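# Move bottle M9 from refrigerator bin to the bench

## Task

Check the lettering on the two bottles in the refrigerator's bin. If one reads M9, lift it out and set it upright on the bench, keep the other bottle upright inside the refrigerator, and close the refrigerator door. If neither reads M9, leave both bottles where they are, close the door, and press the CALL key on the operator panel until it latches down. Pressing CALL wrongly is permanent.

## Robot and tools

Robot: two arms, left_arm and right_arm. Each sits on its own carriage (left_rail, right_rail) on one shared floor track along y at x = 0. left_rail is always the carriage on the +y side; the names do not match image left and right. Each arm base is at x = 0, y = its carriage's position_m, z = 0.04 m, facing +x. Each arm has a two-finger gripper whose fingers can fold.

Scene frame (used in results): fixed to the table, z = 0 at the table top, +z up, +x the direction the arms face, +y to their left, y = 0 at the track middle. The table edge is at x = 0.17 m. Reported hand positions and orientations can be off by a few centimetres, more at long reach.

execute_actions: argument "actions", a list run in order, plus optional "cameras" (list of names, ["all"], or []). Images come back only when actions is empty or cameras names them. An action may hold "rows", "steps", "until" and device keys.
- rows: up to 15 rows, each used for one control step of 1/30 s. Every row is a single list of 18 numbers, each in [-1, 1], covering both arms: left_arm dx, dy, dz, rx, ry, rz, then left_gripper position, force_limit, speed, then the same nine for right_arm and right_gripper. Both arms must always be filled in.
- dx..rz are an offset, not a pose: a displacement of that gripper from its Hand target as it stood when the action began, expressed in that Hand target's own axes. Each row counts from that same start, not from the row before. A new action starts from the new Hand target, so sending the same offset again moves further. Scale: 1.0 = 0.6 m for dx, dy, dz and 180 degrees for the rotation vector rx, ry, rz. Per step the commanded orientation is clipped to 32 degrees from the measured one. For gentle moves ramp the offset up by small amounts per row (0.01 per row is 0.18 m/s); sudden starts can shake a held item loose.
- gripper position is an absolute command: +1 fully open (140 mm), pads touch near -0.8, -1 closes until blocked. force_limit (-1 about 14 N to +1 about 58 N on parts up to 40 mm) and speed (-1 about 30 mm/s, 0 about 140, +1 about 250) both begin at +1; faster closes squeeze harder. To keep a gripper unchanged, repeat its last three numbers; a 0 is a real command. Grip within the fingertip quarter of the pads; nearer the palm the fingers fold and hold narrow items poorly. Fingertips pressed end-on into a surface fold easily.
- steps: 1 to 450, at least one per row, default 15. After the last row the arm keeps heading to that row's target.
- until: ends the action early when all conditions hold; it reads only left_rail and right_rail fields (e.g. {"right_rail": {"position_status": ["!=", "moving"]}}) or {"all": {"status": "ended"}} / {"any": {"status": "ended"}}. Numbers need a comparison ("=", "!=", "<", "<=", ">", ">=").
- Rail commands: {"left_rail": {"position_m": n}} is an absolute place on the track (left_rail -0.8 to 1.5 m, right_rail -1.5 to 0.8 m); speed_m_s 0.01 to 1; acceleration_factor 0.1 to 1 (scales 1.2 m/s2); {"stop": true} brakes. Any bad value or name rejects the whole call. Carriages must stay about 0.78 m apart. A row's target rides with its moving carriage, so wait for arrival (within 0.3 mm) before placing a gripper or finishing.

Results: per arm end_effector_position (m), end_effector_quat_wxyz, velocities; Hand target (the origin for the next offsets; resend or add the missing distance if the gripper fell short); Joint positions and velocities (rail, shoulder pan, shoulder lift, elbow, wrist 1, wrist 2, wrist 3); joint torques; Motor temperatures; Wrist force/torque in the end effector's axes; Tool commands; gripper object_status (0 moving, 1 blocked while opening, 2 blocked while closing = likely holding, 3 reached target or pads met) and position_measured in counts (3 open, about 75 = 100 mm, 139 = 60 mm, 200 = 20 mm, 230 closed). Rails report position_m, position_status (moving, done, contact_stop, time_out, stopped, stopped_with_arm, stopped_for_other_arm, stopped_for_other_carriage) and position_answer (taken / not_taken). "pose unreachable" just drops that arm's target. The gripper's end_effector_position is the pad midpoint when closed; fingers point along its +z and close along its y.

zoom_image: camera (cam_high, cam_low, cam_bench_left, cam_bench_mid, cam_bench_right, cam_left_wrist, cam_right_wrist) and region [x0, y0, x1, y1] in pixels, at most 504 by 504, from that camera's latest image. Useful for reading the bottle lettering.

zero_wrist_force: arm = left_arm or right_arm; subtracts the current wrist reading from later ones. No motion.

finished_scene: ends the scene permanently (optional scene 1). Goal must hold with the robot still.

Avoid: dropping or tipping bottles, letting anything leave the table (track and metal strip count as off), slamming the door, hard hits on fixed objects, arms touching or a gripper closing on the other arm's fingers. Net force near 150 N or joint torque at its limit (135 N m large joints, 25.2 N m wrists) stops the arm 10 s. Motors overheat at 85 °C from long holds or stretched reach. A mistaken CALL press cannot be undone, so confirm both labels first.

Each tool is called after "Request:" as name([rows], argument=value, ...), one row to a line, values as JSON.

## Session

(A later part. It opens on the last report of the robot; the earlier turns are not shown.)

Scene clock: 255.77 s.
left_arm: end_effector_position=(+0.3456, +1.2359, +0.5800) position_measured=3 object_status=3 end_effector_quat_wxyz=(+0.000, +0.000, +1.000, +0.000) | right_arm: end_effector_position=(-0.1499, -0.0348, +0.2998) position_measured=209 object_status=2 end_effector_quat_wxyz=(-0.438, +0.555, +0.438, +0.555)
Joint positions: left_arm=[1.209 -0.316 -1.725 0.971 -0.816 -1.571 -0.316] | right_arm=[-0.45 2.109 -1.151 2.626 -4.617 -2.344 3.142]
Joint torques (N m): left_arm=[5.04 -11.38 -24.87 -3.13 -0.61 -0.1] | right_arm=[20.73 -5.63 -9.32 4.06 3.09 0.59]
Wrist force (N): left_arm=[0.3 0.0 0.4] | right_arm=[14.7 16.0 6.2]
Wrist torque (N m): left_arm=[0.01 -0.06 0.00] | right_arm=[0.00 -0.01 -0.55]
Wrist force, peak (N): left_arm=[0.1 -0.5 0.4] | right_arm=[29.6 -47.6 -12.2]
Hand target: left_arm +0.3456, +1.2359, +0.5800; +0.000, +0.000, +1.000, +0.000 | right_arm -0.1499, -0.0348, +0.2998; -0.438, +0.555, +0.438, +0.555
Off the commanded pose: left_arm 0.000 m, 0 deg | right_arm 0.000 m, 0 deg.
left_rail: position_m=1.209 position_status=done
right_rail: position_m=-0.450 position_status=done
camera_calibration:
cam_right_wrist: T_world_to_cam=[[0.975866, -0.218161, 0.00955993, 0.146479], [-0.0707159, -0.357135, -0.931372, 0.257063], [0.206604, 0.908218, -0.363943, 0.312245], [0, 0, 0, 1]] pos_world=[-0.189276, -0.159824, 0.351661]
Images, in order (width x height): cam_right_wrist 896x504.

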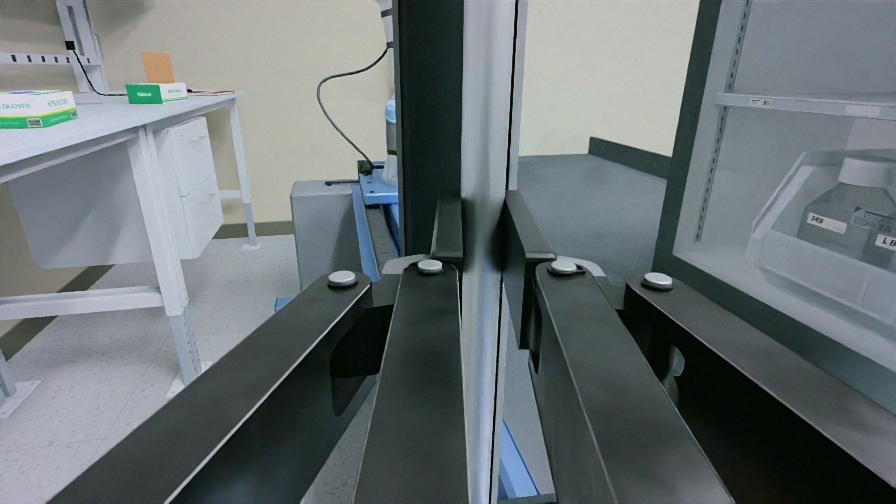

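Request:
execute_actions([
  {"left_rail":{"position_m":1.05},"rows":[[0.02,-0.06,0.01,0,0,-0.05,0.2,0,0,0,0,0,0,0,0,-1,-0.7,-1],[0.04,-0.15,0.03,0,0,-0.15,-0.1,0,0,0,0,0,0,0,0,-1,-0.7,-1],[0.07,-0.25,0.05,0,0,-0.25,-0.1,0,0,0,0,0,0,0,0,-1,-0.7,-1],[0.1,-0.37,0.08,0,0,-0.37,-0.1,0,0,0,0,0,0,0,0,-1,-0.7,-1],[0.13,-0.5,0.11,0,0,-0.5,-0.1,0,0,0,0,0,0,0,0,-1,-0.7,-1],[0.16,-0.628,0.133,0,0,-0.611,-0.1,0,0,0,0,0,0,0,0,-1,-0.7,-1]],"steps":70},
  {"rows":[[0.02,0.03,0.02,0,0.1,0,-0.1,0,0,0,0,0,0,0,0,-1,-0.7,-1],[0.05,0.06,0.04,0,0.2,0,-0.1,0,0,0,0,0,0,0,0,-1,-0.7,-1],[0.097,0.124,0.083,0,0.389,0,-0.1,0,0,0,0,0,0,0,0,-1,-0.7,-1]],"steps":50},
], cameras=["cam_left_wrist","cam_bench_mid"])

Scene clock: 327.97 s.
left_arm: end_effector_position=(+0.1748, +0.8523, +0.5205) position_measured=141 object_status=3 end_effector_quat_wxyz=(-0.461, -0.223, +0.852, -0.112) | right_arm: end_effector_position=(-0.1499, -0.0348, +0.2998) position_measured=209 object_status=2 end_effector_quat_wxyz=(-0.438, +0.555, +0.438, +0.555)
Joint positions: left_arm=[1.05 -0.513 -1.71 1.369 -0.548 -2.355 -0.734] | right_arm=[-0.45 2.109 -1.151 2.626 -4.617 -2.344 3.142]
Joint torques (N m): left_arm=[-7.18 -26.19 -32.66 -3.15 -0.09 -1.31] | right_arm=[20.83 -15.85 -10.75 3.93 5.45 1.19]
Wrist force (N): left_arm=[1.3 1.5 1.3] | right_arm=[13.9 17.4 6.4]
Wrist torque (N m): left_arm=[0.17 0.14 0.40] | right_arm=[0.00 0.03 -0.55]
Wrist force, peak (N): left_arm=[-14.5 0.2 -0.1] | right_arm=[14.2 17.5 6.4]
Hand target: left_arm +0.1748, +0.8523, +0.5205; -0.461, -0.223, +0.852, -0.112 (not the last commanded pose) | right_arm -0.1499, -0.0348, +0.2998; -0.438, +0.555, +0.438, +0.555
Off the commanded pose: left_arm 0.036 m, 37 deg | right_arm 0.000 m, 0 deg.
left_rail: position_m=1.050 position_status=done
right_rail: position_m=-0.450 position_status=done
led back after a hold (left arm): the arm was led back toward your command in small steps, so it may still be short of it.
pose unreachable (left arm): on one or more control steps of this call, first in action 0 (counted from 0), this arm could not follow its commanded pose, so it was not sent that pose on those steps. It may still have moved: this result reports where it is.
cause: while a carriage moves, is told to move, or has just stopped, the clearance check judges arm commands more strictly, and it could not pass this one: it found too little room between the arms, or a fault had stopped an arm. Move the arms while the carriages stand.
pose unreachable (right arm): on one or more control steps of this call, first in action 0 (counted from 0), this arm could not follow its commanded pose, so it was not sent that pose on those steps. It may still have moved: this result reports where it is.
cause: while a carriage moves, is told to move, or has just stopped, the clearance check judges arm commands more strictly, and it could not pass this one: it found too little room between the arms, or a fault had stopped an arm. Move the arms while the carriages stand.
camera_calibration:
cam_left_wrist: T_world_to_cam=[[-0.479514, 0.877491, 0.00866698, -0.653923], [0.72895, 0.403802, -0.552789, -0.187944], [-0.488567, -0.258752, -0.833277, 0.882708], [0, 0, 0, 1]] pos_world=[0.254699, 0.878107, 0.637314]
Images, in order (width x height): cam_bench_mid 896x504, cam_left_wrist 896x504.

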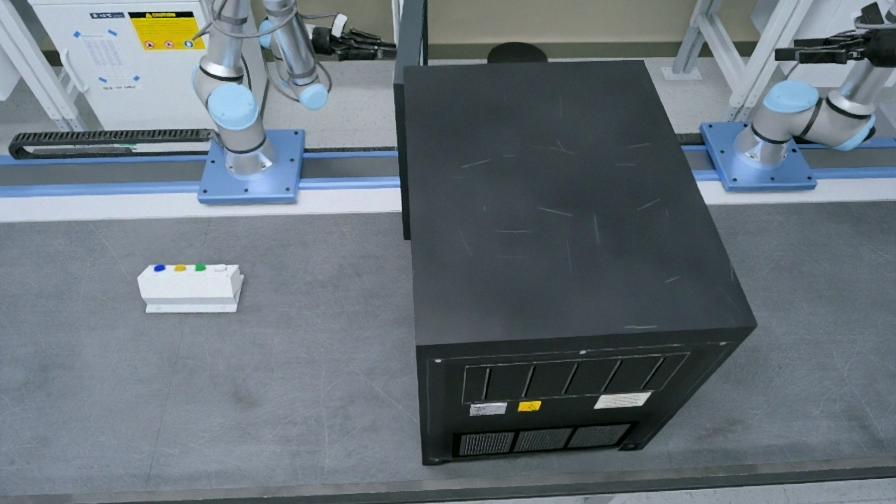

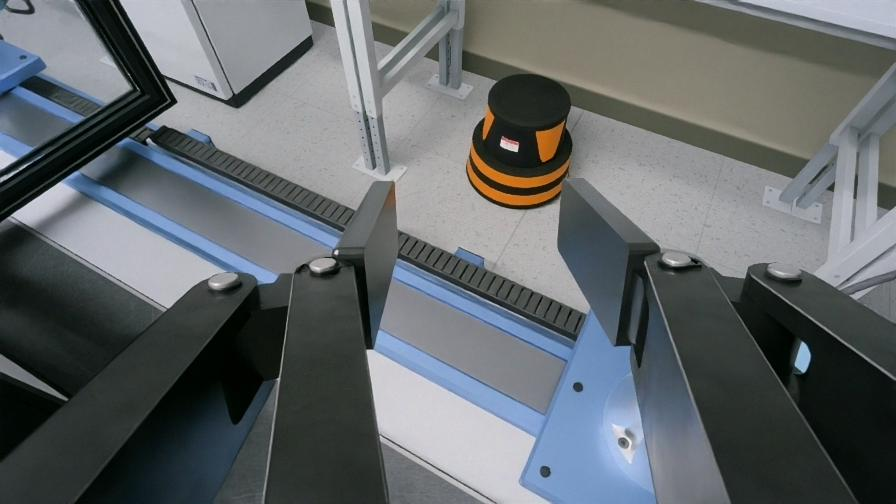

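Request:
execute_actions([
  {"rows":[[0.002,-0.05,0.02,0.06,0,-0.04,-0.1,0,0,0,0,0,0,0,0,-1,-0.7,-1],[0.004,-0.1,0.04,0.13,0,-0.085,-0.1,0,0,0,0,0,0,0,0,-1,-0.7,-1],[0.006,-0.15,0.06,0.19,0,-0.125,-0.1,0,0,0,0,0,0,0,0,-1,-0.7,-1],[0.008,-0.2,0.09,0.25,0,-0.165,-0.1,0,0,0,0,0,0,0,0,-1,-0.7,-1],[0.01,-0.25,0.11,0.32,0.002,-0.21,-0.1,0,0,0,0,0,0,0,0,-1,-0.7,-1],[0.01,-0.298,0.131,0.3795,0.004,-0.2497,-0.1,0,0,0,0,0,0,0,0,-1,-0.7,-1]],"steps":60},
], cameras=["cam_left_wrist"])

Scene clock: 341.40 s.
left_arm: end_effector_position=(+0.2006, +0.6630, +0.4797) position_measured=141 object_status=3 end_effector_quat_wxyz=(+0.273, +0.726, -0.500, +0.385) | right_arm: end_effector_position=(-0.1499, -0.0348, +0.2998) position_measured=209 object_status=2 end_effector_quat_wxyz=(-0.438, +0.555, +0.438, +0.555)
Joint positions: left_arm=[1.05 -1.733 -2.418 2.188 -2.259 -1.149 -3.457] | right_arm=[-0.45 2.109 -1.151 2.626 -4.617 -2.344 3.142]
Joint torques (N m): left_arm=[-7.41 -2.69 -35.73 -1.66 1.93 -1.32] | right_arm=[20.27 -16.27 -9.23 3.97 3.58 0.91]
Wrist force (N): left_arm=[1.4 1.2 1.5] | right_arm=[14.1 17.3 6.5]
Wrist torque (N m): left_arm=[0.12 0.15 0.43] | right_arm=[-0.01 0.03 -0.55]
Wrist force, peak (N): left_arm=[5.2 9.7 -2.2] | right_arm=[14.3 17.7 6.4]
Hand target: left_arm +0.2005, +0.6630, +0.4796; +0.272, +0.726, -0.500, +0.385 | right_arm -0.1499, -0.0348, +0.2998; -0.438, +0.555, +0.438, +0.555
Off the commanded pose: left_arm 0.000 m, 0 deg | right_arm 0.000 m, 0 deg.
left_rail: position_m=1.050 position_status=done
right_rail: position_m=-0.450 position_status=done
camera_calibration:
cam_left_wrist: T_world_to_cam=[[-0.937799, -0.347161, 0.00361635, 0.431212], [-0.292248, 0.783752, -0.548018, -0.202142], [0.187416, -0.514987, -0.836459, 0.848077], [0, 0, 0, 1]] pos_world=[0.186371, 0.744878, 0.597044]
Images, in order (width x height): cam_left_wrist 896x504.

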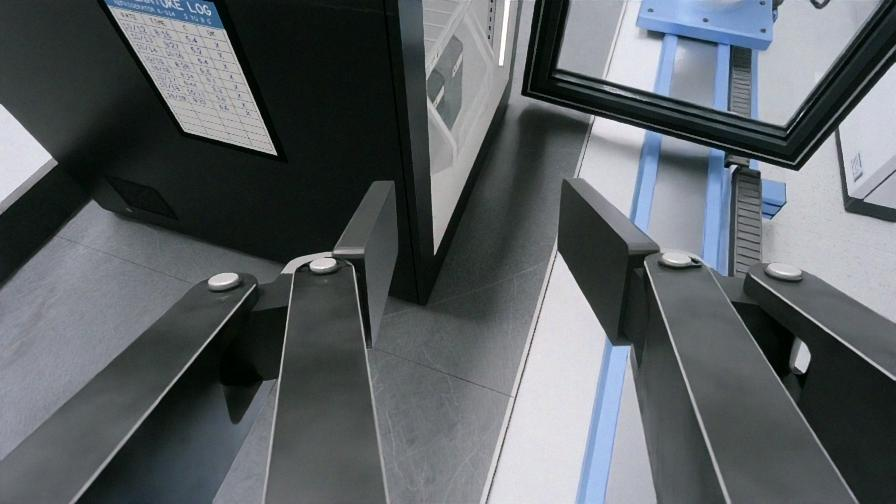

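Request:
execute_actions([
  {"rows":[[0.008,0.02,0.05,0.02,0.01,-0.01,-0.1,0,0,0,0,0,0,0,0,-1,-0.7,-1],[0.017,0.05,0.12,0.06,0.02,-0.03,-0.1,0,0,0,0,0,0,0,0,-1,-0.7,-1],[0.025,0.08,0.2,0.09,0.03,-0.045,-0.1,0,0,0,0,0,0,0,0,-1,-0.7,-1],[0.033,0.11,0.29,0.12,0.045,-0.06,-0.1,0,0,0,0,0,0,0,0,-1,-0.7,-1],[0.042,0.14,0.38,0.16,0.06,-0.08,-0.1,0,0,0,0,0,0,0,0,-1,-0.7,-1],[0.05,0.174,0.482,0.198,0.0744,-0.0998,-0.1,0,0,0,0,0,0,0,0,-1,-0.7,-1]],"steps":55},
], cameras=["cam_left_wrist","cam_right_wrist"])

Request:
zoom_image(camera="cam_left_wrist", region=[260, 0, 764, 300])

Scene clock: 354.30 s.
left_arm: end_effector_position=(+0.1922, +0.3850, +0.3450) position_measured=141 object_status=3 end_effector_quat_wxyz=(+0.149, +0.793, -0.207, +0.553) | right_arm: end_effector_position=(-0.1499, -0.0348, +0.2998) position_measured=209 object_status=2 end_effector_quat_wxyz=(-0.438, +0.555, +0.438, +0.555)
Joint positions: left_arm=[1.05 -1.946 -1.384 1.932 -2.491 -0.378 -4.323] | right_arm=[-0.45 2.109 -1.151 2.626 -4.617 -2.344 3.142]
Joint torques (N m): left_arm=[10.33 -18.46 -33.18 -0.95 3.38 -1.3] | right_arm=[19.87 -14.57 -9.75 3.71 3.43 0.67]
Wrist force (N): left_arm=[1.4 1.5 1.2] | right_arm=[14.2 17.3 6.4]
Wrist torque (N m): left_arm=[0.10 0.22 0.43] | right_arm=[-0.02 -0.02 -0.55]
Wrist force, peak (N): left_arm=[4.0 -5.0 -7.5] | right_arm=[14.3 17.6 6.5]
Hand target: left_arm +0.1922, +0.3850, +0.3450; +0.149, +0.793, -0.207, +0.553 | right_arm -0.1499, -0.0348, +0.2998; -0.438, +0.555, +0.438, +0.555
Off the commanded pose: left_arm 0.000 m, 0 deg | right_arm 0.000 m, 0 deg.
left_rail: position_m=1.050 position_status=done
right_rail: position_m=-0.450 position_status=done
camera_calibration:
cam_left_wrist: T_world_to_cam=[[-0.494779, -0.869019, 0.0000943069, 0.444292], [-0.594766, 0.338553, -0.729133, 0.231433], [0.633598, -0.360816, -0.684372, 0.396272], [0, 0, 0, 1]] pos_world=[0.106398, 0.450726, 0.439901]
cam_right_wrist: T_world_to_cam=[[0.975884, -0.218081, 0.00950445, 0.146515], [-0.0707193, -0.357052, -0.931404, 0.257087], [0.206515, 0.90827, -0.363864, 0.312208], [0, 0, 0, 1]] pos_world=[-0.189277, -0.159824, 0.351661]
Images, in order (width x height): cam_left_wrist 896x504, cam_right_wrist 896x504.

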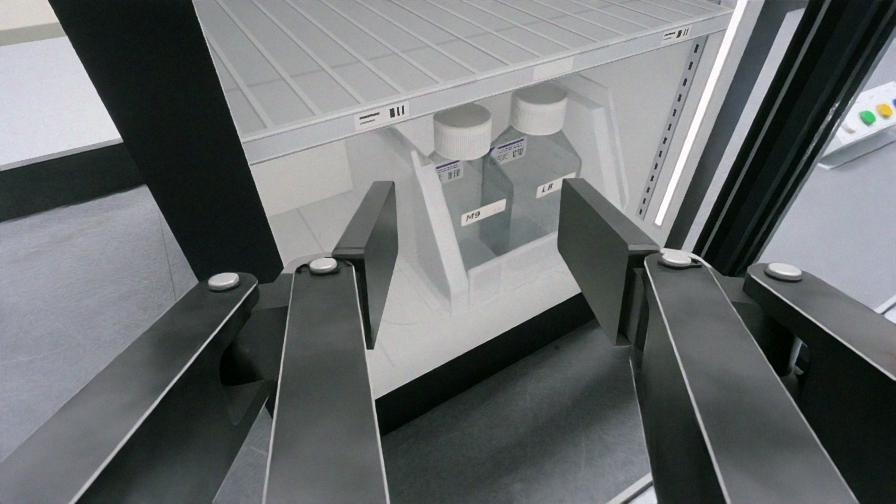

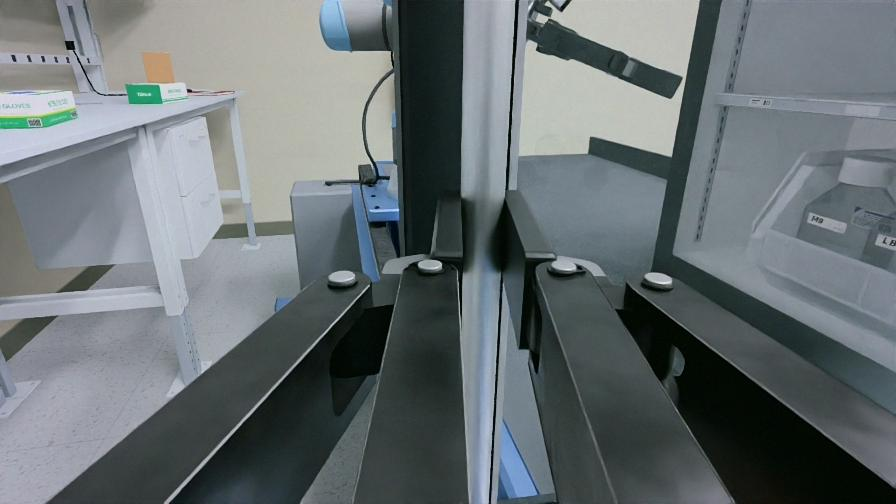

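Scaled by 1.000.

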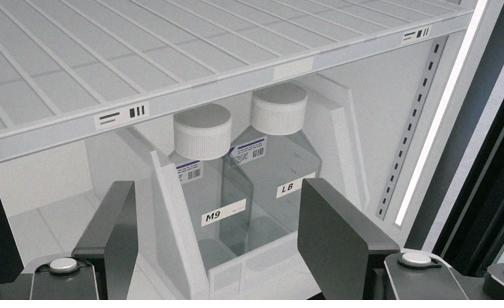

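Request:
zoom_image(camera="cam_left_wrist", region=[390, 80, 630, 330])

Scaled by 2.016 from the camera's 896x504 image, which has a finer 1280x720 frame.

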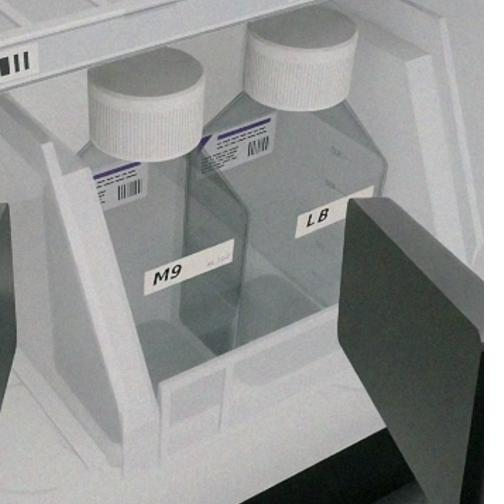

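Request:
execute_actions([
  {"rows":[[-0.003,0.005,0.03,0.008,0,-0.003,-0.1,0,0,0,0,0,0,0,0,-1,-0.7,-1],[-0.006,0.012,0.07,0.02,0,-0.007,-0.1,0,0,0,0,0,0,0,0,-1,-0.7,-1],[-0.009,0.02,0.12,0.033,0,-0.012,-0.1,0,0,0,0,0,0,0,0,-1,-0.7,-1],[-0.012,0.03,0.17,0.046,0,-0.017,-0.1,0,0,0,0,0,0,0,0,-1,-0.7,-1],[-0.015,0.038,0.21,0.058,0,-0.021,-0.1,0,0,0,0,0,0,0,0,-1,-0.7,-1],[-0.0168,0.0435,0.2417,0.0679,0,-0.0247,-0.1,0,0,0,0,0,0,0,0,-1,-0.7,-1]],"steps":40},
], cameras=["cam_left_wrist","cam_right_wrist"])

Request:
zoom_image(camera="cam_left_wrist", region=[330, 0, 630, 300])

Scene clock: 417.00 s.
left_arm: end_effector_position=(+0.2946, +0.2965, +0.2859) position_measured=141 object_status=3 end_effector_quat_wxyz=(+0.085, +0.812, -0.116, +0.566) | right_arm: end_effector_position=(-0.1499, -0.0348, +0.2998) position_measured=209 object_status=2 end_effector_quat_wxyz=(-0.438, +0.555, +0.438, +0.555)
Joint positions: left_arm=[1.05 -1.749 -1.017 1.551 -2.403 -0.369 -4.402] | right_arm=[-0.45 2.109 -1.151 2.626 -4.617 -2.344 3.142]
Joint torques (N m): left_arm=[10.8 -34.31 -32.89 -1.15 0.17 -1.23] | right_arm=[19.5 -13.65 -10.26 3.78 3.5 0.72]
Wrist force (N): left_arm=[1.6 1.3 1.2] | right_arm=[14.0 17.3 6.4]
Wrist torque (N m): left_arm=[0.09 0.20 0.44] | right_arm=[-0.01 0.03 -0.55]
Wrist force, peak (N): left_arm=[-0.4 1.3 4.6] | right_arm=[14.2 17.6 6.3]
Hand target: left_arm +0.2946, +0.2965, +0.2859; +0.085, +0.812, -0.116, +0.566 | right_arm -0.1499, -0.0348, +0.2998; -0.438, +0.555, +0.438, +0.555
Off the commanded pose: left_arm 0.000 m, 0 deg | right_arm 0.000 m, 0 deg.
left_rail: position_m=1.050 position_status=done
right_rail: position_m=-0.450 position_status=done
camera_calibration:
cam_left_wrist: T_world_to_cam=[[-0.286542, -0.958068, -0.000514875, 0.383323], [-0.6567, 0.196799, -0.728021, 0.339143], [0.697595, -0.20827, -0.685554, 0.195179], [0, 0, 0, 1]] pos_world=[0.196398, 0.341157, 0.380907]
cam_right_wrist: T_world_to_cam=[[0.975884, -0.218081, 0.00950445, 0.146515], [-0.0707193, -0.357052, -0.931404, 0.257087], [0.206515, 0.90827, -0.363864, 0.312208], [0, 0, 0, 1]] pos_world=[-0.189277, -0.159824, 0.351661]
Images, in order (width x height): cam_left_wrist 896x504, cam_right_wrist 896x504.

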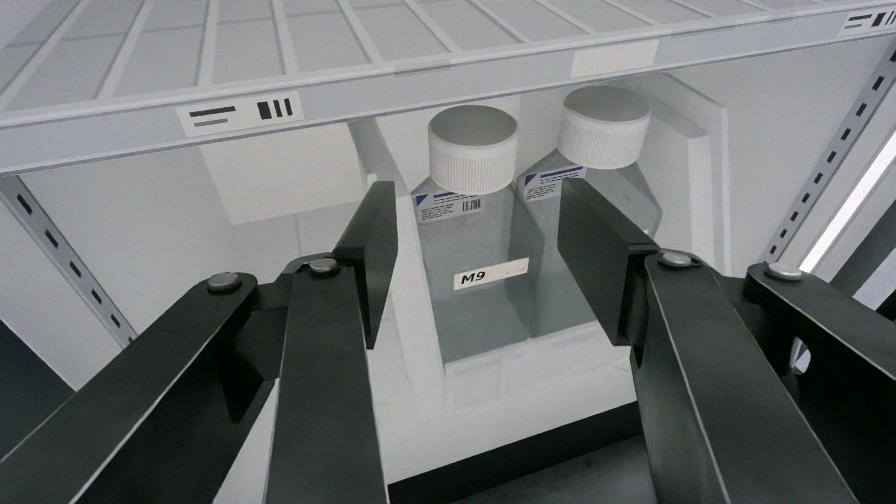

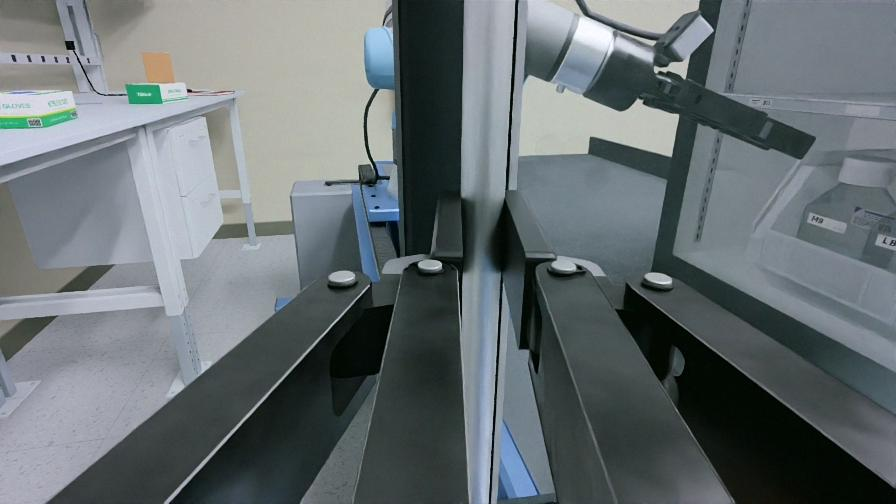

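Scaled by 1.680 from the camera's 896x504 image, which has a finer 1280x720 frame.

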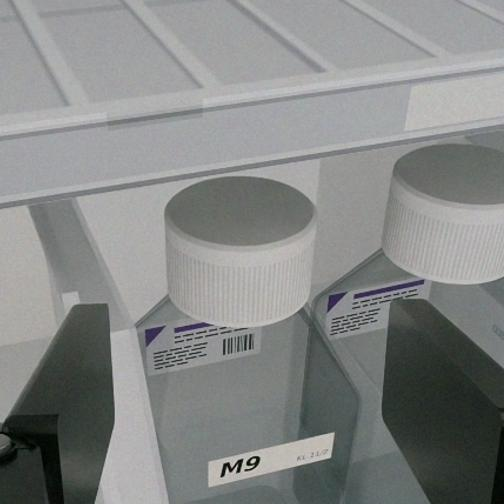

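Request:
execute_actions([
  {"rows":[[0.002,0,0.02,0,0,0,-0.1,0,0,0,0,0,0,0,0,-1,-0.7,-1],[0.005,0,0.05,0,0,0,-0.1,0,0,0,0,0,0,0,0,-1,-0.7,-1],[0.005,0,0.08,0,0,0,-0.1,0,0,0,0,0,0,0,0,-1,-0.7,-1],[0.005,0,0.11,0,0,0,-0.1,0,0,0,0,0,0,0,0,-1,-0.7,-1]],"steps":25},
], cameras=["cam_left_wrist","cam_right_wrist"])

Request:
zoom_image(camera="cam_left_wrist", region=[300, 60, 640, 300])

Request:
zoom_image(camera="cam_right_wrist", region=[640, 60, 896, 260])

Scene clock: 436.83 s.
left_arm: end_effector_position=(+0.3550, +0.2784, +0.2659) position_measured=141 object_status=3 end_effector_quat_wxyz=(+0.085, +0.812, -0.116, +0.566) | right_arm: end_effector_position=(-0.1499, -0.0348, +0.2998) position_measured=209 object_status=2 end_effector_quat_wxyz=(-0.438, +0.555, +0.438, +0.555)
Joint positions: left_arm=[1.05 -1.656 -0.907 1.479 -2.65 -0.406 -4.175] | right_arm=[-0.45 2.109 -1.151 2.626 -4.617 -2.344 3.142]
Joint torques (N m): left_arm=[11.4 -32.18 -29.03 -4.38 -1.76 0.85] | right_arm=[18.1 -14.17 -9.88 3.25 3.41 0.43]
Wrist force (N): left_arm=[7.6 -0.9 -5.7] | right_arm=[13.4 17.8 6.5]
Wrist torque (N m): left_arm=[0.36 0.14 0.58] | right_arm=[-0.04 0.02 -0.54]
Wrist force, peak (N): left_arm=[7.6 -0.9 -5.7] | right_arm=[14.2 17.7 6.5]
Hand target: left_arm +0.3550, +0.2784, +0.2659; +0.085, +0.812, -0.116, +0.566 | right_arm -0.1499, -0.0348, +0.2998; -0.438, +0.555, +0.438, +0.555
Off the commanded pose: left_arm 0.000 m, 0 deg | right_arm 0.000 m, 0 deg.
left_rail: position_m=1.050 position_status=done
right_rail: position_m=-0.450 position_status=done
camera_calibration:
cam_left_wrist: T_world_to_cam=[[-0.286542, -0.958068, -0.000514875, 0.383251], [-0.6567, 0.196799, -0.728021, 0.367817], [0.697595, -0.20827, -0.685554, 0.135702], [0, 0, 0, 1]] pos_world=[0.256698, 0.323057, 0.361007]
cam_right_wrist: T_world_to_cam=[[0.975884, -0.218081, 0.00950445, 0.146515], [-0.0707193, -0.357052, -0.931404, 0.257087], [0.206515, 0.90827, -0.363864, 0.312208], [0, 0, 0, 1]] pos_world=[-0.189277, -0.159824, 0.351661]
Images, in order (width x height): cam_left_wrist 896x504, cam_right_wrist 896x504.

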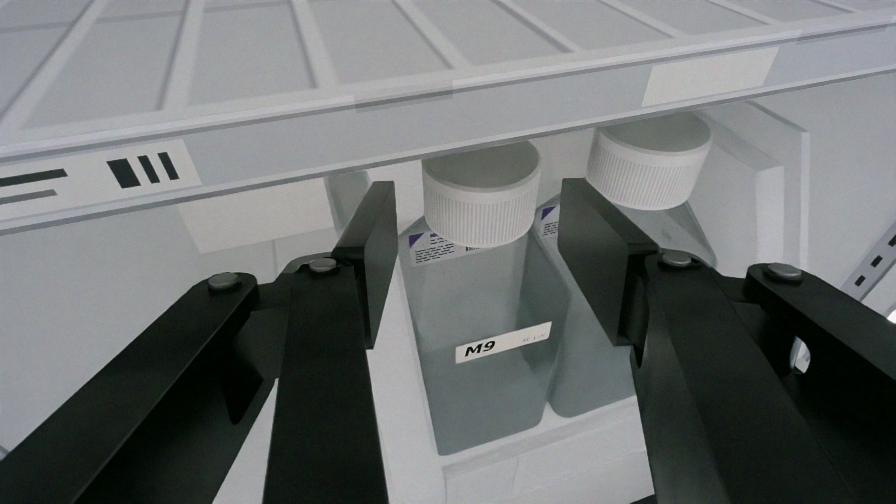

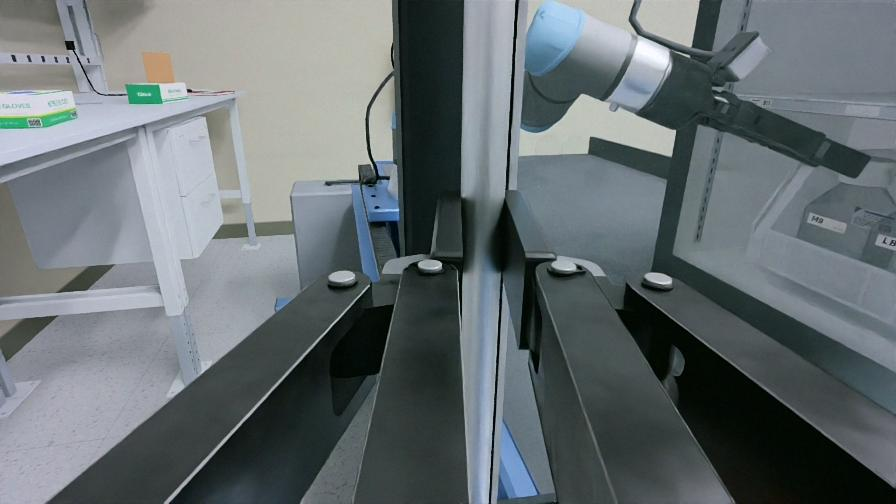

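Scaled by 1.482 from the camera's 896x504 image, which has a finer 1280x720 frame.

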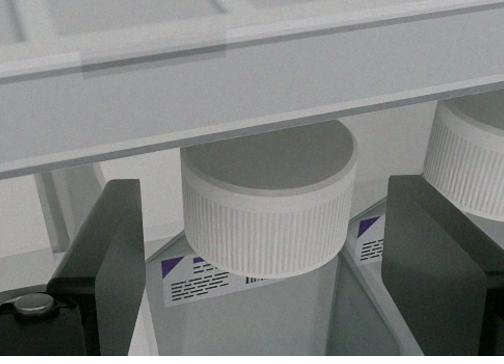

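Scaled by 1.969 from the camera's 896x504 image, which has a finer 1280x720 frame.

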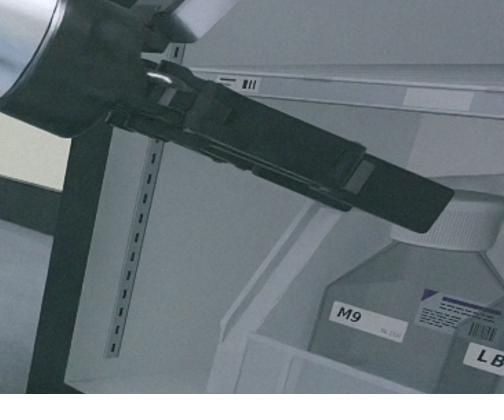

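Request:
execute_actions([
  {"rows":[[0,0,0,0,0,0,-0.1,0,0,0,0,0,0,0,0,-1,-0.7,-1]],"steps":5},
])

Scene clock: 447.97 s.
left_arm: end_effector_position=(+0.3550, +0.2785, +0.2659) position_measured=141 object_status=3 end_effector_quat_wxyz=(+0.085, +0.812, -0.116, +0.566) | right_arm: end_effector_position=(-0.1499, -0.0348, +0.2998) position_measured=209 object_status=2 end_effector_quat_wxyz=(-0.438, +0.555, +0.438, +0.555)
Joint positions: left_arm=[1.05 -1.656 -0.907 1.479 -2.651 -0.406 -4.175] | right_arm=[-0.45 2.109 -1.151 2.626 -4.617 -2.344 3.142]
Joint torques (N m): left_arm=[11.5 -32.08 -15.92 -4.6 -0.93 0.87] | right_arm=[17.81 -13.37 -8.75 3.05 5.11 0.39]
Wrist force (N): left_arm=[7.5 -0.8 -5.3] | right_arm=[13.3 17.9 6.5]
Wrist torque (N m): left_arm=[0.36 0.18 0.58] | right_arm=[-0.01 0.03 -0.54]
Wrist force, peak (N): left_arm=[8.0 -0.7 -5.7] | right_arm=[13.6 18.1 6.4]
Hand target: left_arm +0.3550, +0.2785, +0.2659; +0.085, +0.812, -0.116, +0.566 | right_arm -0.1499, -0.0348, +0.2998; -0.438, +0.555, +0.438, +0.555
Off the commanded pose: left_arm 0.000 m, 0 deg | right_arm 0.000 m, 0 deg.
left_rail: position_m=1.050 position_status=done
right_rail: position_m=-0.450 position_status=done

Request:
execute_actions([
  {"rows":[[0.008,0,0,0,0,0,-0.1,0,0,0,0,0,0,0,0,-1,-0.7,-1],[0.01,0,-0.02,0,0,0,-0.1,0,0,0,0,0,0,0,0,-1,-0.7,-1],[0.0103,0.01,-0.04,0.015,0,-0.005,-0.1,0,0,0,0,0,0,0,0,-1,-0.7,-1],[0.0103,0.0217,-0.0552,0.047,0,-0.0171,-0.13,0,0,0,0,0,0,0,0,-1,-0.7,-1]],"steps":30},
], cameras=["cam_left_wrist"])

Request:
zoom_image(camera="cam_left_wrist", region=[330, 60, 630, 360])

Scene clock: 500.50 s.
left_arm: end_effector_position=(+0.3235, +0.2743, +0.2832) position_measured=145 object_status=3 end_effector_quat_wxyz=(+0.040, +0.819, -0.052, +0.570) | right_arm: end_effector_position=(-0.1499, -0.0348, +0.2998) position_measured=209 object_status=2 end_effector_quat_wxyz=(-0.438, +0.555, +0.438, +0.555)
Joint positions: left_arm=[1.05 -1.706 -0.908 1.289 -1.949 -0.354 -4.723] | right_arm=[-0.45 2.109 -1.151 2.626 -4.617 -2.344 3.142]
Joint torques (N m): left_arm=[10.48 -38.84 -35.03 -1.09 0.45 -1.34] | right_arm=[17.53 -13.24 -10.3 3.16 6.8 0.58]
Wrist force (N): left_arm=[1.7 1.5 1.6] | right_arm=[13.6 16.9 6.3]
Wrist torque (N m): left_arm=[0.09 0.22 0.44] | right_arm=[-0.01 0.05 -0.54]
Wrist force, peak (N): left_arm=[8.0 -0.7 -5.5] | right_arm=[13.5 18.1 6.5]
Hand target: left_arm +0.3235, +0.2743, +0.2832; +0.040, +0.819, -0.052, +0.570 | right_arm -0.1499, -0.0348, +0.2998; -0.438, +0.555, +0.438, +0.555
Off the commanded pose: left_arm 0.000 m, 0 deg | right_arm 0.000 m, 0 deg.
left_rail: position_m=1.050 position_status=done
right_rail: position_m=-0.450 position_status=done
camera_calibration:
cam_left_wrist: T_world_to_cam=[[-0.133371, -0.991066, -0.00109272, 0.329976], [-0.680069, 0.0923209, -0.727312, 0.396614], [0.720915, -0.096259, -0.686306, 0.130538], [0, 0, 0, 1]] pos_world=[0.219628, 0.302977, 0.378411]
Images, in order (width x height): cam_left_wrist 896x504.

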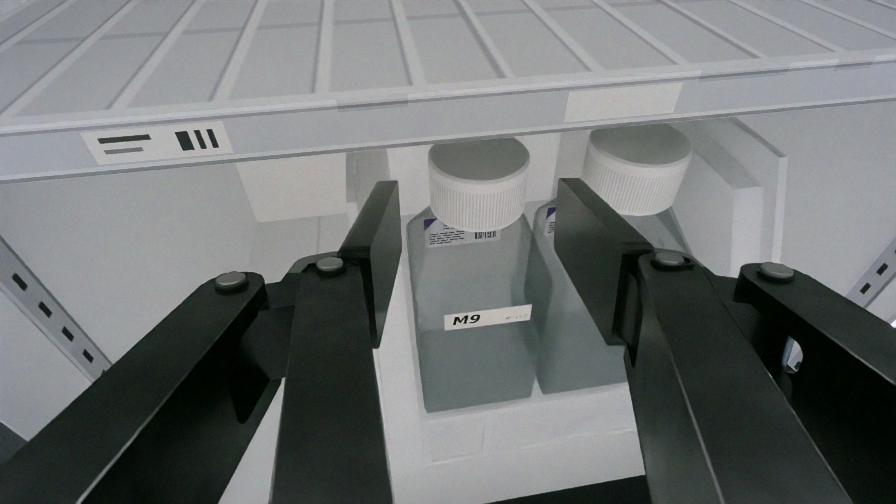

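Scaled by 1.680 from the camera's 896x504 image, which has a finer 1280x720 frame.

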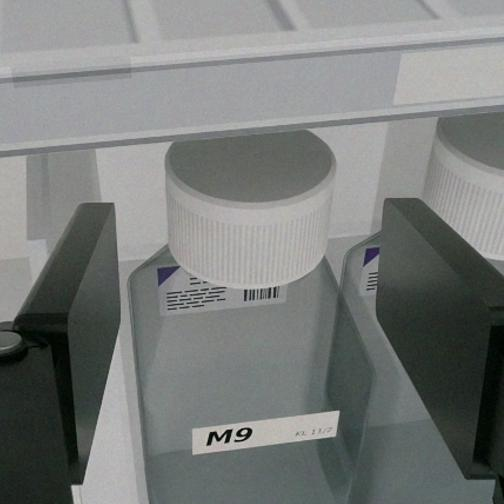

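Request:
execute_actions([
  {"rows":[[0,0.0067,0.01,0,0,0,-0.13,0,0,0,0,0,0,0,0,-1,-0.7,-1],[0,0.0067,0.03,0,0,0,-0.13,0,0,0,0,0,0,0,0,-1,-0.7,-1],[0,0.0067,0.05,0,0,0,-0.13,0,0,0,0,0,0,0,0,-1,-0.7,-1],[0,0.0067,0.07,0,0,0,-0.13,0,0,0,0,0,0,0,0,-1,-0.7,-1],[0,0.0067,0.08,0,0,0,-0.13,0,0,0,0,0,0,0,0,-1,-0.7,-1]],"steps":25},
], cameras=["cam_left_wrist"])

Request:
zoom_image(camera="cam_left_wrist", region=[330, 60, 630, 360])

Scene clock: 514.00 s.
left_arm: end_effector_position=(+0.3676, +0.2643, +0.2666) position_measured=145 object_status=3 end_effector_quat_wxyz=(+0.040, +0.819, -0.052, +0.570) | right_arm: end_effector_position=(-0.1499, -0.0348, +0.2998) position_measured=209 object_status=2 end_effector_quat_wxyz=(-0.438, +0.555, +0.438, +0.555)
Joint positions: left_arm=[1.05 -1.645 -0.842 1.266 -2.155 -0.358 -4.548] | right_arm=[-0.45 2.109 -1.151 2.626 -4.617 -2.344 3.142]
Joint torques (N m): left_arm=[9.61 -40.87 -16.88 -5.23 0.3 1.22] | right_arm=[16.69 -15.11 -10.14 2.69 7.88 0.48]
Wrist force (N): left_arm=[1.7 1.0 1.5] | right_arm=[13.7 16.9 6.2]
Wrist torque (N m): left_arm=[0.01 0.23 0.37] | right_arm=[-0.01 0.04 -0.55]
Wrist force, peak (N): left_arm=[1.6 0.8 4.2] | right_arm=[14.2 17.1 6.3]
Hand target: left_arm +0.3676, +0.2643, +0.2666; +0.040, +0.819, -0.052, +0.570 | right_arm -0.1499, -0.0348, +0.2998; -0.438, +0.555, +0.438, +0.555
Off the commanded pose: left_arm 0.000 m, 0 deg | right_arm 0.000 m, 0 deg.
left_rail: position_m=1.050 position_status=done
right_rail: position_m=-0.450 position_status=done
camera_calibration:
cam_left_wrist: T_world_to_cam=[[-0.133079, -0.991105, -0.00121229, 0.325906], [-0.680104, 0.0922093, -0.727293, 0.415489], [0.720936, -0.0959627, -0.686326, 0.0863059], [0, 0, 0, 1]] pos_world=[0.263726, 0.292977, 0.361812]
Images, in order (width x height): cam_left_wrist 896x504.

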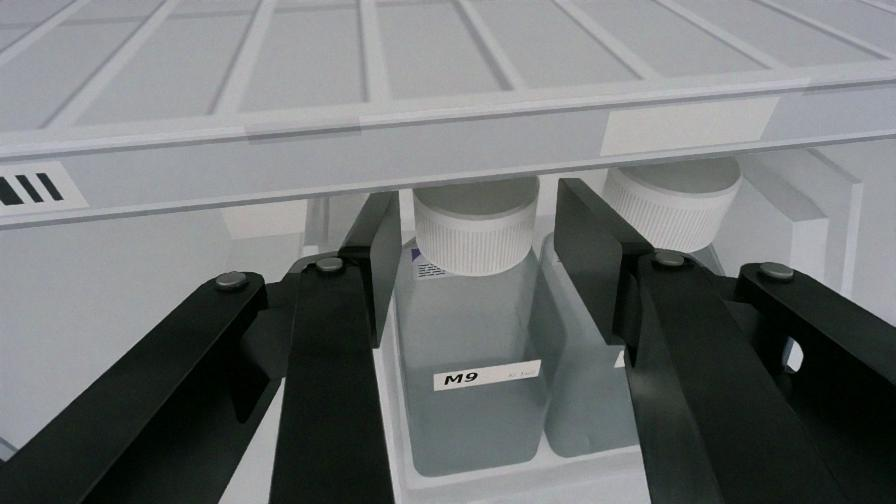

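Scaled by 1.680 from the camera's 896x504 image, which has a finer 1280x720 frame.

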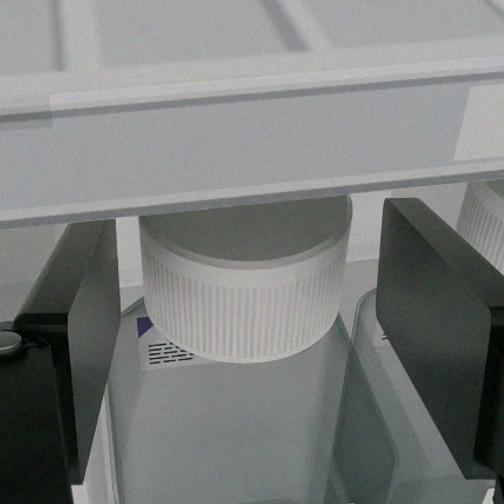

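Request:
execute_actions([
  {"rows":[[0,0,0.012,0,0,0,-0.13,0,0,0,0,0,0,0,0,-1,-0.7,-1],[0,0,0.028,0,0,0,-0.13,0,0,0,0,0,0,0,0,-1,-0.7,-1],[0,0,0.0443,0,0,0,-0.13,0,0,0,0,0,0,0,0,-1,-0.7,-1]],"steps":20},
  {"rows":[[0,0,0,0,0,0,-0.13,0,0,0,0,0,0,0,0,-1,-0.7,-1]],"steps":3},
], cameras=["cam_left_wrist","cam_right_wrist"])

Request:
zoom_image(camera="cam_left_wrist", region=[330, 60, 630, 360])

Request:
zoom_image(camera="cam_right_wrist", region=[640, 60, 896, 260])

Scene clock: 525.03 s.
left_arm: end_effector_position=(+0.3923, +0.2610, +0.2575) position_measured=145 object_status=3 end_effector_quat_wxyz=(+0.040, +0.819, -0.052, +0.570) | right_arm: end_effector_position=(-0.1499, -0.0348, +0.2998) position_measured=209 object_status=2 end_effector_quat_wxyz=(-0.438, +0.555, +0.438, +0.555)
Joint positions: left_arm=[1.05 -1.611 -0.806 1.249 -2.261 -0.365 -4.455] | right_arm=[-0.45 2.109 -1.151 2.626 -4.617 -2.344 3.142]
Joint torques (N m): left_arm=[9.17 -40.7 -20.9 -5.3 0.23 1.01] | right_arm=[16.28 -13.81 -9.42 2.43 8.1 0.22]
Wrist force (N): left_arm=[1.6 1.4 1.2] | right_arm=[13.8 16.9 6.2]
Wrist torque (N m): left_arm=[0.06 0.21 0.40] | right_arm=[-0.02 -0.02 -0.55]
Wrist force, peak (N): left_arm=[1.0 0.7 3.5] | right_arm=[14.2 17.1 6.2]
Hand target: left_arm +0.3924, +0.2610, +0.2574; +0.040, +0.819, -0.052, +0.570 | right_arm -0.1499, -0.0348, +0.2998; -0.438, +0.555, +0.438, +0.555
Off the commanded pose: left_arm 0.000 m, 0 deg | right_arm 0.000 m, 0 deg.
left_rail: position_m=1.050 position_status=done
right_rail: position_m=-0.450 position_status=done
camera_calibration:
cam_left_wrist: T_world_to_cam=[[-0.133084, -0.991104, -0.00107227, 0.325863], [-0.680111, 0.092111, -0.7273, 0.426006], [0.720929, -0.0960626, -0.686319, 0.0619647], [0, 0, 0, 1]] pos_world=[0.288426, 0.289677, 0.352711]
cam_right_wrist: T_world_to_cam=[[0.975884, -0.218081, 0.00950445, 0.146515], [-0.0707193, -0.357052, -0.931404, 0.257087], [0.206515, 0.90827, -0.363864, 0.312208], [0, 0, 0, 1]] pos_world=[-0.189277, -0.159824, 0.351661]
Images, in order (width x height): cam_left_wrist 896x504, cam_right_wrist 896x504.

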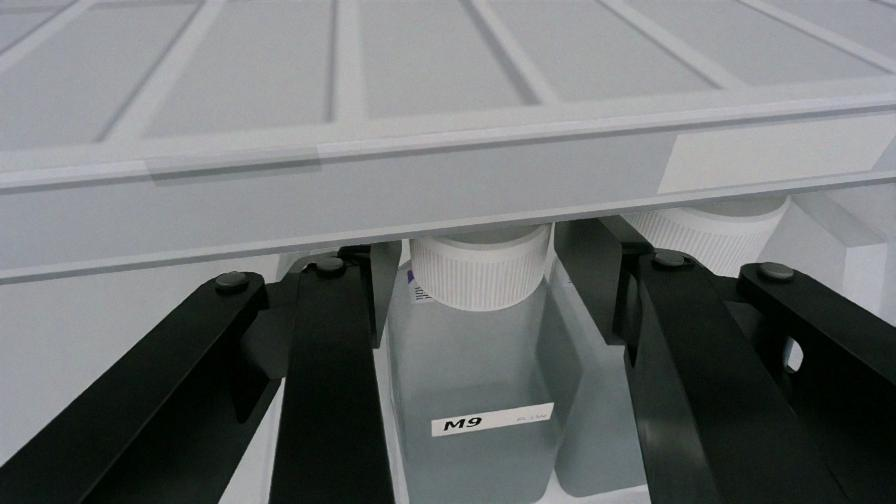

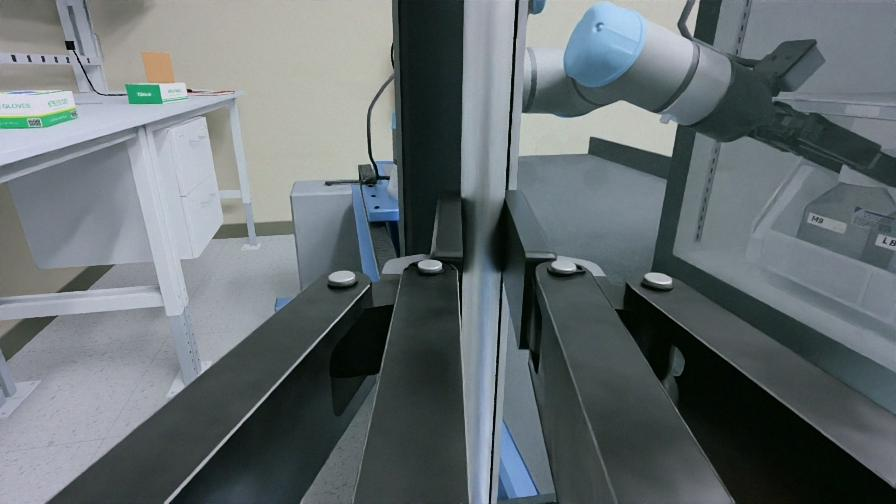

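Scaled by 1.680 from the camera's 896x504 image, which has a finer 1280x720 frame.

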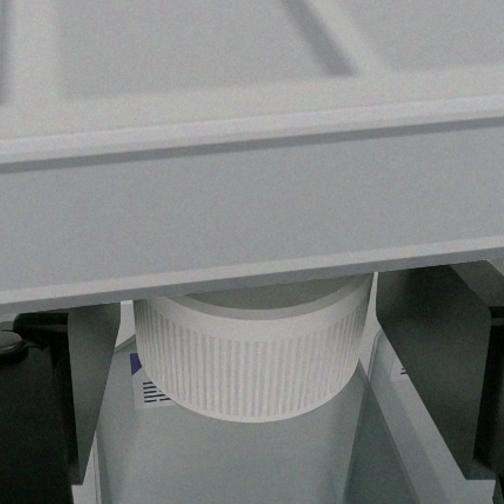

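Scaled by 1.969 from the camera's 896x504 image, which has a finer 1280x720 frame.

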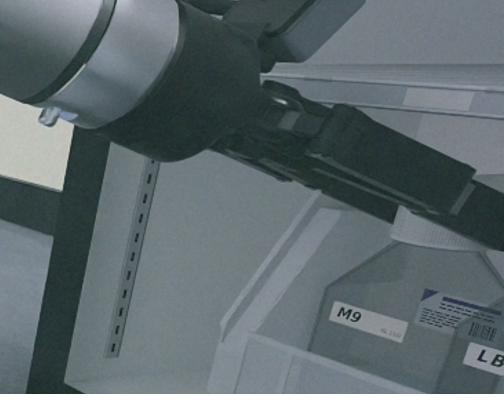

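Request:
execute_actions([
  {"rows":[[0,0,0,0,0,0,-1,1,-1,0,0,0,0,0,0,-1,-0.7,-1]],"steps":75},
], cameras=["cam_left_wrist"])

Scene clock: 532.27 s.
left_arm: end_effector_position=(+0.3924, +0.2610, +0.2574) position_measured=162 object_status=2 end_effector_quat_wxyz=(+0.040, +0.819, -0.052, +0.570) | right_arm: end_effector_position=(-0.1499, -0.0348, +0.2998) position_measured=209 object_status=2 end_effector_quat_wxyz=(-0.438, +0.555, +0.438, +0.555)
Joint positions: left_arm=[1.05 -1.611 -0.806 1.249 -2.262 -0.365 -4.455] | right_arm=[-0.45 2.109 -1.151 2.626 -4.617 -2.344 3.142]
Joint torques (N m): left_arm=[3.72 -43.46 -21.42 -3.88 0.85 -0.42] | right_arm=[16.42 -13.72 -9.75 2.24 8.05 0.17]
Wrist force (N): left_arm=[5.3 -0.5 -1.5] | right_arm=[13.1 17.6 6.4]
Wrist torque (N m): left_arm=[0.18 0.08 0.52] | right_arm=[-0.01 0.04 -0.55]
Wrist force, peak (N): left_arm=[5.7 -0.8 -1.7] | right_arm=[13.5 17.7 6.2]
Hand target: left_arm +0.3924, +0.2610, +0.2574; +0.040, +0.819, -0.052, +0.570 | right_arm -0.1499, -0.0348, +0.2998; -0.438, +0.555, +0.438, +0.555
Off the commanded pose: left_arm 0.000 m, 0 deg | right_arm 0.000 m, 0 deg.
left_rail: position_m=1.050 position_status=done
right_rail: position_m=-0.450 position_status=done
camera_calibration:
cam_left_wrist: T_world_to_cam=[[-0.133151, -0.991095, -0.00114487, 0.325905], [-0.680098, 0.0922092, -0.7273, 0.425902], [0.720929, -0.0960618, -0.686319, 0.0618959], [0, 0, 0, 1]] pos_world=[0.288427, 0.289677, 0.352611]
Images, in order (width x height): cam_left_wrist 896x504.

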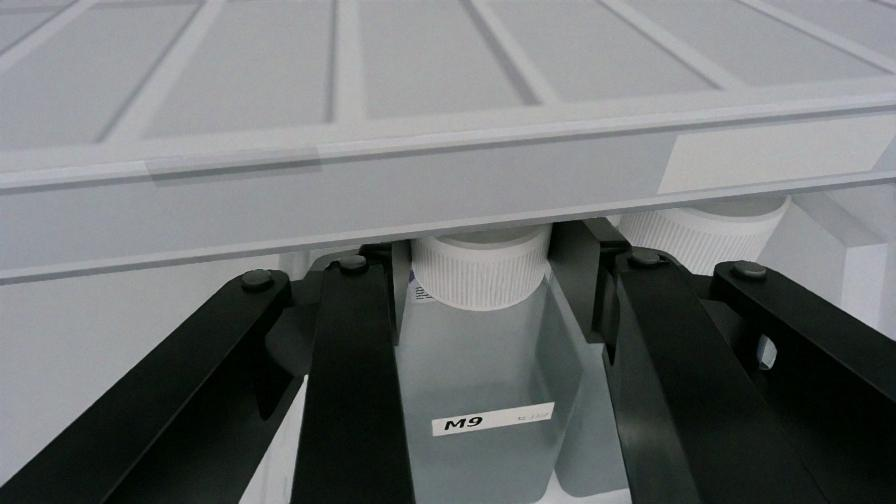

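Request:
execute_actions([
  {"rows":[[0.004,0,-0.0015,0,0,0,-1,1,-1,0,0,0,0,0,0,-1,-0.7,-1],[0.0078,0,-0.0029,0,0,0,-1,1,-1,0,0,0,0,0,0,-1,-0.7,-1]],"steps":20},
], cameras=["cam_left_wrist"])

Scene clock: 585.73 s.
left_arm: end_effector_position=(+0.3923, +0.2611, +0.2624) position_measured=162 object_status=2 end_effector_quat_wxyz=(+0.040, +0.819, -0.052, +0.570) | right_arm: end_effector_position=(-0.1499, -0.0348, +0.2998) position_measured=209 object_status=2 end_effector_quat_wxyz=(-0.438, +0.555, +0.438, +0.555)
Joint positions: left_arm=[1.05 -1.611 -0.811 1.245 -2.252 -0.365 -4.455] | right_arm=[-0.45 2.109 -1.151 2.626 -4.617 -2.344 3.142]
Joint torques (N m): left_arm=[-5.68 -64.9 -35.38 -1.49 2.77 -0.96] | right_arm=[16.47 -12.82 -9.36 2.09 8.13 0.21]
Wrist force (N): left_arm=[-2.2 1.2 2.6] | right_arm=[14.8 17.0 6.0]
Wrist torque (N m): left_arm=[0.03 0.23 0.40] | right_arm=[0.01 -0.05 -0.55]
Wrist force, peak (N): left_arm=[5.7 -0.7 -1.8] | right_arm=[14.7 17.2 6.0]
Hand target: left_arm +0.3923, +0.2611, +0.2624; +0.040, +0.819, -0.052, +0.570 | right_arm -0.1499, -0.0348, +0.2998; -0.438, +0.555, +0.438, +0.555
Off the commanded pose: left_arm 0.000 m, 0 deg | right_arm 0.000 m, 0 deg.
left_rail: position_m=1.050 position_status=done
right_rail: position_m=-0.450 position_status=done
camera_calibration:
cam_left_wrist: T_world_to_cam=[[-0.133151, -0.991095, -0.00114487, 0.325911], [-0.680098, 0.0922092, -0.7273, 0.429538], [0.720929, -0.0960618, -0.686319, 0.0653275], [0, 0, 0, 1]] pos_world=[0.288427, 0.289677, 0.357611]
Images, in order (width x height): cam_left_wrist 896x504.

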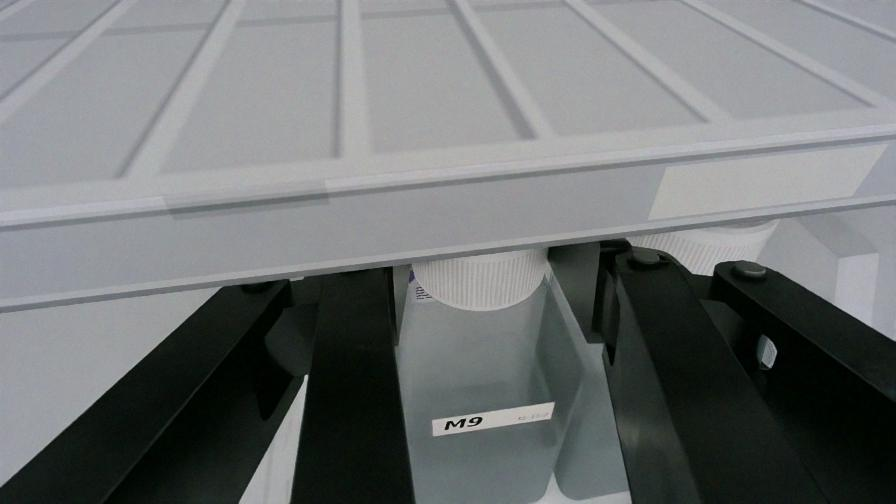

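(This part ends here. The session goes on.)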